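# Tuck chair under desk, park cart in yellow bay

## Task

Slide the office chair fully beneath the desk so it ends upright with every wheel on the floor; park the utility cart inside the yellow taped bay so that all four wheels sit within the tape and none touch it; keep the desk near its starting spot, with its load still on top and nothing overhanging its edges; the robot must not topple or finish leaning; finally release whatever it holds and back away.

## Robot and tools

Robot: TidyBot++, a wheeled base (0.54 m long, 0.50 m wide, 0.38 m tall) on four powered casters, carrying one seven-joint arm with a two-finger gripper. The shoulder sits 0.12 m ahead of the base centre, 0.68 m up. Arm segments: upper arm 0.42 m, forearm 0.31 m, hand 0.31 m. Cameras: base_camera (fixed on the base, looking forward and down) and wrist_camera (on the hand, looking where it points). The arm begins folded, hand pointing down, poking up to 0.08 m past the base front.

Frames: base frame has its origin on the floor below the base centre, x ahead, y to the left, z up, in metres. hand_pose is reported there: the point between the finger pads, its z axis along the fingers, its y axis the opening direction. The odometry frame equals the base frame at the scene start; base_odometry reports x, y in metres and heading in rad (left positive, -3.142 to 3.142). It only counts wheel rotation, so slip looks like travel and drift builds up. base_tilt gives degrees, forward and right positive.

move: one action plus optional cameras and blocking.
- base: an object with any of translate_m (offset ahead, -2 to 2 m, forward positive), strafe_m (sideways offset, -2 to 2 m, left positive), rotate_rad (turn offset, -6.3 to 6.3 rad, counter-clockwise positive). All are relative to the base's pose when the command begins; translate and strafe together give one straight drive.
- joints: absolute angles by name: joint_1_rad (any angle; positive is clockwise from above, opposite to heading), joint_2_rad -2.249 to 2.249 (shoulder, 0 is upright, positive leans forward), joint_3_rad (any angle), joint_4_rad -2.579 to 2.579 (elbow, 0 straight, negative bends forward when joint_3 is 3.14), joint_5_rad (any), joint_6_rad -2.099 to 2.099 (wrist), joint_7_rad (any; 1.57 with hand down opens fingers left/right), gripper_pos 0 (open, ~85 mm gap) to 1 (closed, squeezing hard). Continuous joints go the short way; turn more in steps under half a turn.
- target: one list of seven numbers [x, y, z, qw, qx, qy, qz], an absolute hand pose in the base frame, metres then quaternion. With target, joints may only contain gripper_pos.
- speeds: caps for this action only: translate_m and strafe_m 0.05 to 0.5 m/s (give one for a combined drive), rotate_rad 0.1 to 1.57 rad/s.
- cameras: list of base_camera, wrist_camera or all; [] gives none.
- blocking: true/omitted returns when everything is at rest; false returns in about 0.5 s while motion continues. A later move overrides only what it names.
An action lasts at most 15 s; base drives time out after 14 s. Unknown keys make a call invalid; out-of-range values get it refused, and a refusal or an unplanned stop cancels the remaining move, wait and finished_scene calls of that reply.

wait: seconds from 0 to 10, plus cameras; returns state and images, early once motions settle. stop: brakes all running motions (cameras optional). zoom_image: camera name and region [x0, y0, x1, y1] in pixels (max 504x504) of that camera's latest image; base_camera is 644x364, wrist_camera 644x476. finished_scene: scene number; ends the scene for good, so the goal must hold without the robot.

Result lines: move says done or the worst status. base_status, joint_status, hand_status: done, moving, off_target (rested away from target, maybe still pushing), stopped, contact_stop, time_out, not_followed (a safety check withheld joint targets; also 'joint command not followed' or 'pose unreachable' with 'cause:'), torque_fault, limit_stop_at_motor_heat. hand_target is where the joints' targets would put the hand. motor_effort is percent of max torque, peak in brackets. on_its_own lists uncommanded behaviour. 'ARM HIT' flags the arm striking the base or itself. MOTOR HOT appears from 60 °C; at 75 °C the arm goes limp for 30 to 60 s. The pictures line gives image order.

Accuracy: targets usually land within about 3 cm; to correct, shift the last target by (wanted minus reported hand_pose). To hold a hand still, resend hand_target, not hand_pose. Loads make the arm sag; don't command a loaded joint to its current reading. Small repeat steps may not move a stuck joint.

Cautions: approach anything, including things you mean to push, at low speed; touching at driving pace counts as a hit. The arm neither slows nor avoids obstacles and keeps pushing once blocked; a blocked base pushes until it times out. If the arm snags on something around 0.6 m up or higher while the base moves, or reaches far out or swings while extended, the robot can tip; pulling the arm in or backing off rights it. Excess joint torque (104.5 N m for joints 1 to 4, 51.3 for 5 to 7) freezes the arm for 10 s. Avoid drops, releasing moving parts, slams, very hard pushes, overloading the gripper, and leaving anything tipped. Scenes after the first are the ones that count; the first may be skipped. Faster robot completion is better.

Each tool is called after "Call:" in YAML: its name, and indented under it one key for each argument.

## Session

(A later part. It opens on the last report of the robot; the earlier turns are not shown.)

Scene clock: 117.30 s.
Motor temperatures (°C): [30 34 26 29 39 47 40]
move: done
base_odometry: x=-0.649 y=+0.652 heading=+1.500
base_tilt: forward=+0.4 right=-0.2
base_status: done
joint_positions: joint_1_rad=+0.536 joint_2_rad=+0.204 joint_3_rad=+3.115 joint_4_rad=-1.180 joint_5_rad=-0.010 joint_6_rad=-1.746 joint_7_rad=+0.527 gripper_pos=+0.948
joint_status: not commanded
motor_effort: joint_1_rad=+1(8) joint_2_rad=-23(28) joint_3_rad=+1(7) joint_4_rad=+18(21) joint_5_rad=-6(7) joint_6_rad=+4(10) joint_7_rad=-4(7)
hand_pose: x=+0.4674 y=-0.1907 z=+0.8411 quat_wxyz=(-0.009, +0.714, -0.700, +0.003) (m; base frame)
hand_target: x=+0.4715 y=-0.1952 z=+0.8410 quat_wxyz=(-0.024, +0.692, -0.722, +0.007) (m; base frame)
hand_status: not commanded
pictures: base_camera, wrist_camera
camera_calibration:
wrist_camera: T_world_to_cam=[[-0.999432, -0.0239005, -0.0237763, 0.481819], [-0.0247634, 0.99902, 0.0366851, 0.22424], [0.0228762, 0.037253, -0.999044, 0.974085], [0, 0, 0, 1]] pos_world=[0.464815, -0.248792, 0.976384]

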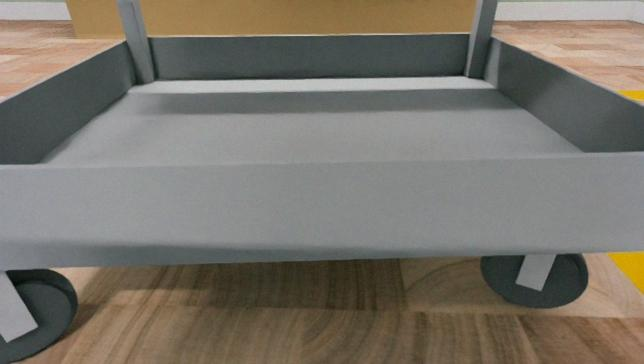

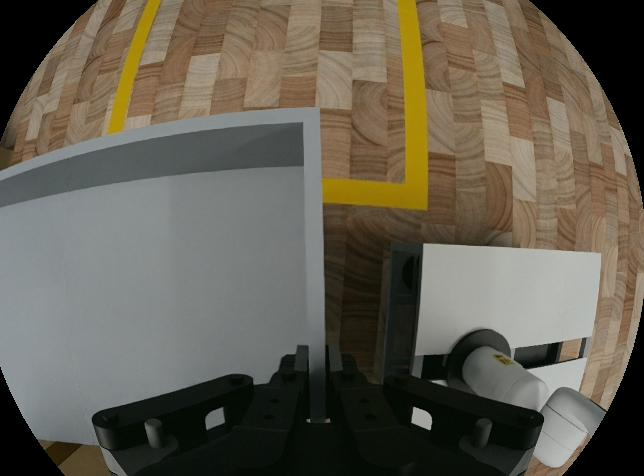

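Call:
move:
  base: {"translate_m":0.038,"strafe_m":-0.96}
  speeds: {"strafe_m":0.15}

Scene clock: 124.57 s.
Motor temperatures (°C): [30 34 26 29 39 47 40]
move: done
base_odometry: x=+0.312 y=+0.622 heading=+1.499
base_tilt: forward=+0.4 right=-0.2
base_status: done
joint_positions: joint_1_rad=+0.538 joint_2_rad=+0.201 joint_3_rad=+3.111 joint_4_rad=-1.184 joint_5_rad=-0.028 joint_6_rad=-1.751 joint_7_rad=+0.527 gripper_pos=+0.948
joint_status: not commanded
motor_effort: joint_1_rad=+2(10) joint_2_rad=-26(27) joint_3_rad=+2(8) joint_4_rad=+19(22) joint_5_rad=-4(8) joint_6_rad=+3(10) joint_7_rad=-3(5)
hand_pose: x=+0.4678 y=-0.1841 z=+0.8412 quat_wxyz=(-0.017, +0.715, -0.699, -0.002) (m; base frame)
hand_target: x=+0.4715 y=-0.1952 z=+0.8410 quat_wxyz=(-0.024, +0.692, -0.722, +0.007) (m; base frame)
hand_status: not commanded
pictures: base_camera, wrist_camera
camera_calibration:
wrist_camera: T_world_to_cam=[[-0.999208, -0.0281453, -0.0281163, 0.485135], [-0.0296717, 0.998022, 0.0554308, 0.203991], [0.0265005, 0.0562212, -0.998067, 0.974905], [0, 0, 0, 1]] pos_world=[0.464969, -0.244743, 0.975353]

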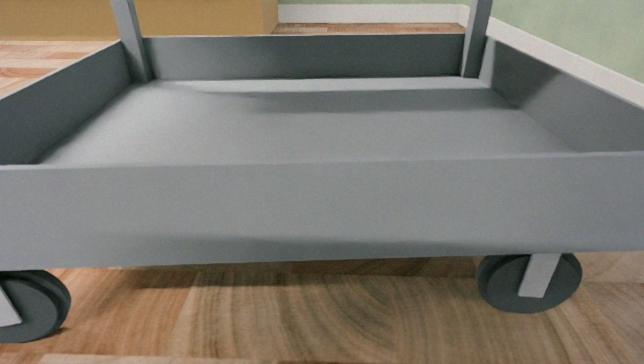

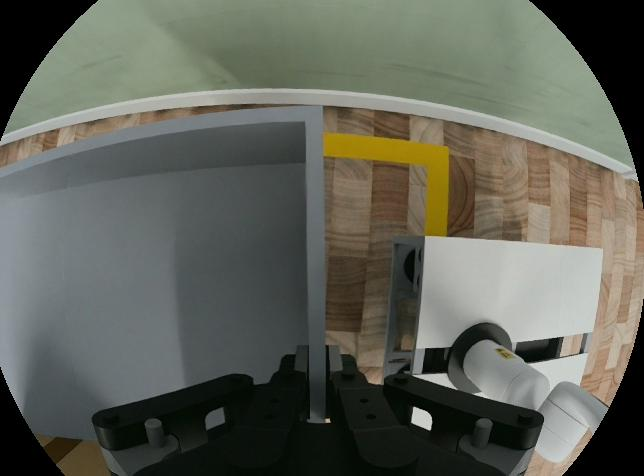

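Call:
move:
  joints: {"gripper_pos":0.3}
  cameras: []

Call:
move:
  joints: {"joint_1_rad":0.545,"joint_2_rad":0.27,"joint_3_rad":3.13,"joint_4_rad":-0.72,"joint_5_rad":-0.04,"joint_6_rad":-2.08,"joint_7_rad":0.545}
  cameras: ["wrist_camera"]

Call:
move:
  base: {"translate_m":-0.45}
  speeds: {"translate_m":0.3}

Call:
move:
  base: {"rotate_rad":1.2}
  joints: {"joint_1_rad":0,"joint_2_rad":-0.358,"joint_3_rad":3.1416,"joint_4_rad":-2.5,"joint_5_rad":0,"joint_6_rad":0.2,"joint_7_rad":1.571}
  cameras: []

Call:
move:
  base: {"rotate_rad":1.0}

Scene clock: 125.67 s.
Motor temperatures (°C): [30 34 26 29 39 47 40]
move: done
base_odometry: x=+0.312 y=+0.622 heading=+1.499
base_tilt: forward=+0.4 right=-0.2
base_status: not commanded
joint_positions: joint_1_rad=+0.543 joint_2_rad=+0.201 joint_3_rad=+3.113 joint_4_rad=-1.184 joint_5_rad=-0.028 joint_6_rad=-1.751 joint_7_rad=+0.519 gripper_pos=+0.300
joint_status: all done
motor_effort: joint_1_rad=+0(2) joint_2_rad=-24(28) joint_3_rad=+0(2) joint_4_rad=+17(21) joint_5_rad=-1(5) joint_6_rad=+0(3) joint_7_rad=+0(4)
hand_pose: x=+0.4665 y=-0.1865 z=+0.8411 quat_wxyz=(-0.017, +0.710, -0.704, -0.002) (m; base frame)
hand_target: x=+0.4715 y=-0.1952 z=+0.8410 quat_wxyz=(-0.024, +0.692, -0.722, +0.007) (m; base frame)
hand_status: not commanded
pictures: none
No camera images: "cameras" was empty.

Scene clock: 127.30 s.
Motor temperatures (°C): [30 34 26 29 39 47 40]
move: done
base_odometry: x=+0.312 y=+0.622 heading=+1.499
base_tilt: forward=+0.4 right=-0.2
base_status: not commanded
joint_positions: joint_1_rad=+0.543 joint_2_rad=+0.247 joint_3_rad=+3.113 joint_4_rad=-0.733 joint_5_rad=-0.028 joint_6_rad=-2.018 joint_7_rad=+0.519 gripper_pos=+0.300
joint_status: all done
motor_effort: joint_1_rad=+0(1) joint_2_rad=-24(26) joint_3_rad=+0(1) joint_4_rad=+15(19) joint_5_rad=-1(2) joint_6_rad=+1(3) joint_7_rad=+0(1)
hand_pose: x=+0.4776 y=-0.1949 z=+0.9569 quat_wxyz=(-0.034, +0.711, -0.699, +0.065) (m; base frame)
hand_target: x=+0.4666 y=-0.1922 z=+0.9496 quat_wxyz=(-0.027, +0.718, -0.695, +0.030) (m; base frame)
hand_status: not commanded
pictures: wrist_camera
camera_calibration:
wrist_camera: T_world_to_cam=[[-0.98914, -0.0248072, -0.144864, 0.60544], [-0.0226948, 0.999611, -0.0162163, 0.274145], [0.14521, -0.0127526, -0.989319, 1.01216], [0, 0, 0, 1]] pos_world=[0.45811, -0.246111, 1.0935]

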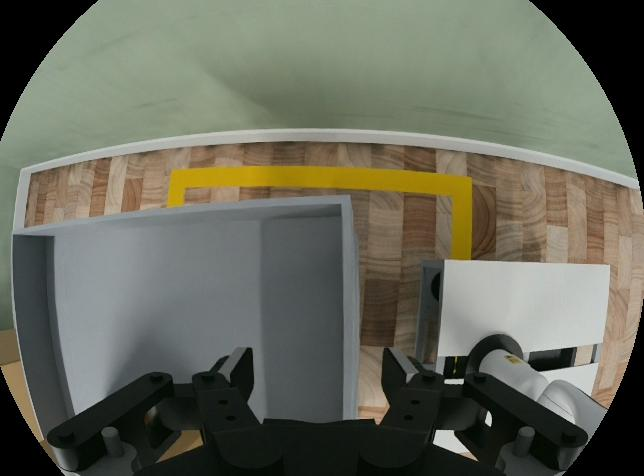

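Scene clock: 129.77 s.
Motor temperatures (°C): [30 34 26 29 39 47 40]
move: done
base_odometry: x=+0.279 y=+0.173 heading=+1.499
base_tilt: forward=+0.4 right=-0.2
base_status: done
joint_positions: joint_1_rad=+0.543 joint_2_rad=+0.260 joint_3_rad=+3.114 joint_4_rad=-0.733 joint_5_rad=-0.028 joint_6_rad=-2.026 joint_7_rad=+0.519 gripper_pos=+0.300
joint_status: not commanded
motor_effort: joint_1_rad=+0(2) joint_2_rad=-24(27) joint_3_rad=-1(1) joint_4_rad=+15(16) joint_5_rad=-1(2) joint_6_rad=+1(2) joint_7_rad=+0(0)
hand_pose: x=+0.4786 y=-0.1957 z=+0.9516 quat_wxyz=(-0.032, +0.711, -0.700, +0.055) (m; base frame)
hand_target: x=+0.4666 y=-0.1922 z=+0.9496 quat_wxyz=(-0.027, +0.718, -0.695, +0.030) (m; base frame)
hand_status: not commanded
pictures: base_camera, wrist_camera
camera_calibration:
wrist_camera: T_world_to_cam=[[-0.991451, -0.0234884, -0.128346, 0.591332], [-0.0229052, 0.99972, -0.00601809, 0.265318], [0.128451, -0.00302685, -0.991711, 1.01893], [0, 0, 0, 1]] pos_world=[0.461472, -0.24827, 1.08797]

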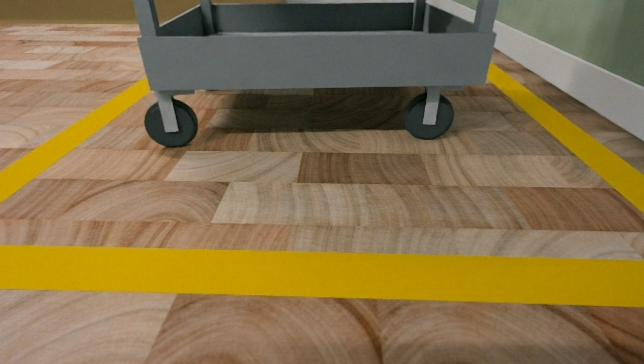

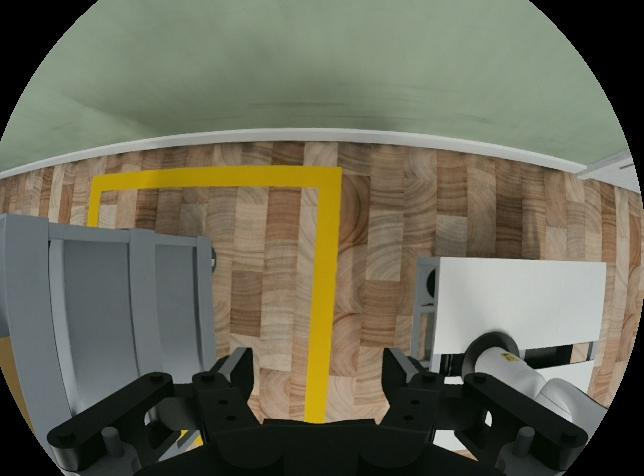

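Scene clock: 133.23 s.
Motor temperatures (°C): [30 34 26 29 39 47 40]
move: done
base_odometry: x=+0.279 y=+0.173 heading=+2.698
base_tilt: forward=+0.4 right=-0.2
base_status: done
joint_positions: joint_1_rad=+0.013 joint_2_rad=-0.343 joint_3_rad=+3.121 joint_4_rad=-2.482 joint_5_rad=-0.028 joint_6_rad=+0.130 joint_7_rad=+1.519 gripper_pos=+0.300
joint_status: all done
motor_effort: joint_1_rad=+0(3) joint_2_rad=-7(28) joint_3_rad=+1(3) joint_4_rad=+20(22) joint_5_rad=+0(3) joint_6_rad=+8(9) joint_7_rad=+0(1)
hand_pose: x=+0.5240 y=+0.0034 z=+0.7766 quat_wxyz=(-0.019, +0.843, -0.030, +0.536) (m; base frame)
hand_target: x=+0.5261 y=+0.0013 z=+0.7930 quat_wxyz=(+0.000, +0.825, +0.000, +0.564) (m; base frame)
hand_status: not commanded
pictures: none
No camera images: "cameras" was empty.

Scene clock: 135.17 s.
Motor temperatures (°C): [30 34 26 29 39 47 40]
move: done
base_odometry: x=+0.279 y=+0.173 heading=-2.585
base_tilt: forward=+0.4 right=-0.2
base_status: done
joint_positions: joint_1_rad=+0.007 joint_2_rad=-0.343 joint_3_rad=+3.125 joint_4_rad=-2.482 joint_5_rad=-0.028 joint_6_rad=+0.133 joint_7_rad=+1.520 gripper_pos=+0.300
joint_status: not commanded
motor_effort: joint_1_rad=+0(1) joint_2_rad=-6(7) joint_3_rad=+1(2) joint_4_rad=+20(20) joint_5_rad=-1(2) joint_6_rad=+8(9) joint_7_rad=+0(0)
hand_pose: x=+0.5245 y=+0.0041 z=+0.7777 quat_wxyz=(-0.020, +0.842, -0.029, +0.538) (m; base frame)
hand_target: x=+0.5261 y=+0.0013 z=+0.7930 quat_wxyz=(+0.000, +0.825, +0.000, +0.564) (m; base frame)
hand_status: not commanded
pictures: base_camera, wrist_camera
camera_calibration:
wrist_camera: T_world_to_cam=[[-0.020527, -0.997835, -0.062489, 0.0626795], [-0.446802, 0.0650691, -0.892263, 0.981017], [0.894397, 0.00960477, -0.44717, 0.0159169], [0, 0, 0, 1]] pos_world=[0.425371, -0.00144293, 0.886359]

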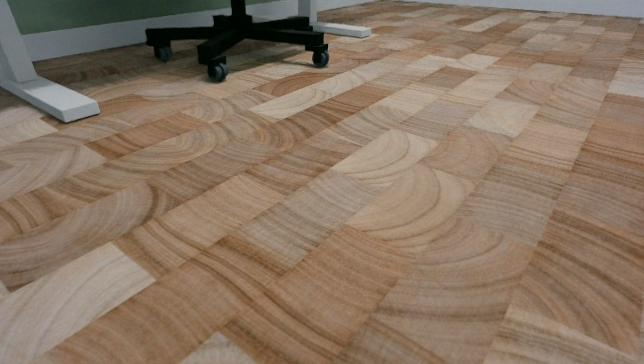

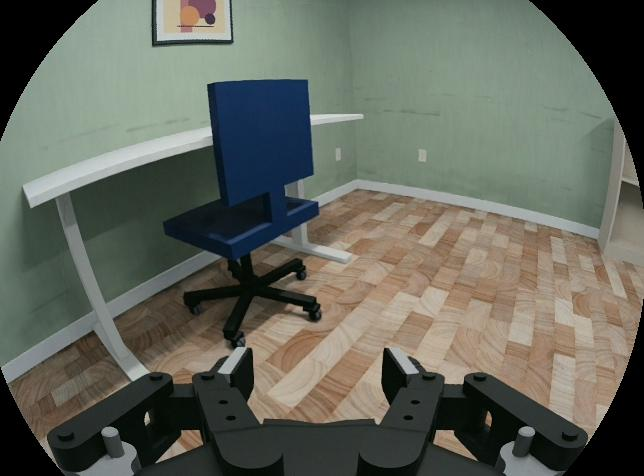

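Call:
zoom_image:
  camera: "wrist_camera"
  region: [140, 60, 380, 360]

Scaled by 1.680.

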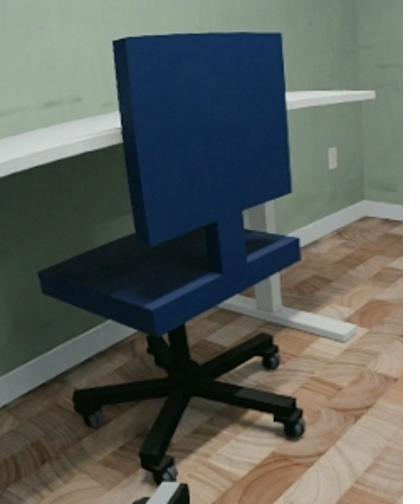

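Call:
finished_scene:
  scene: 2

The scene is finished: the task was done.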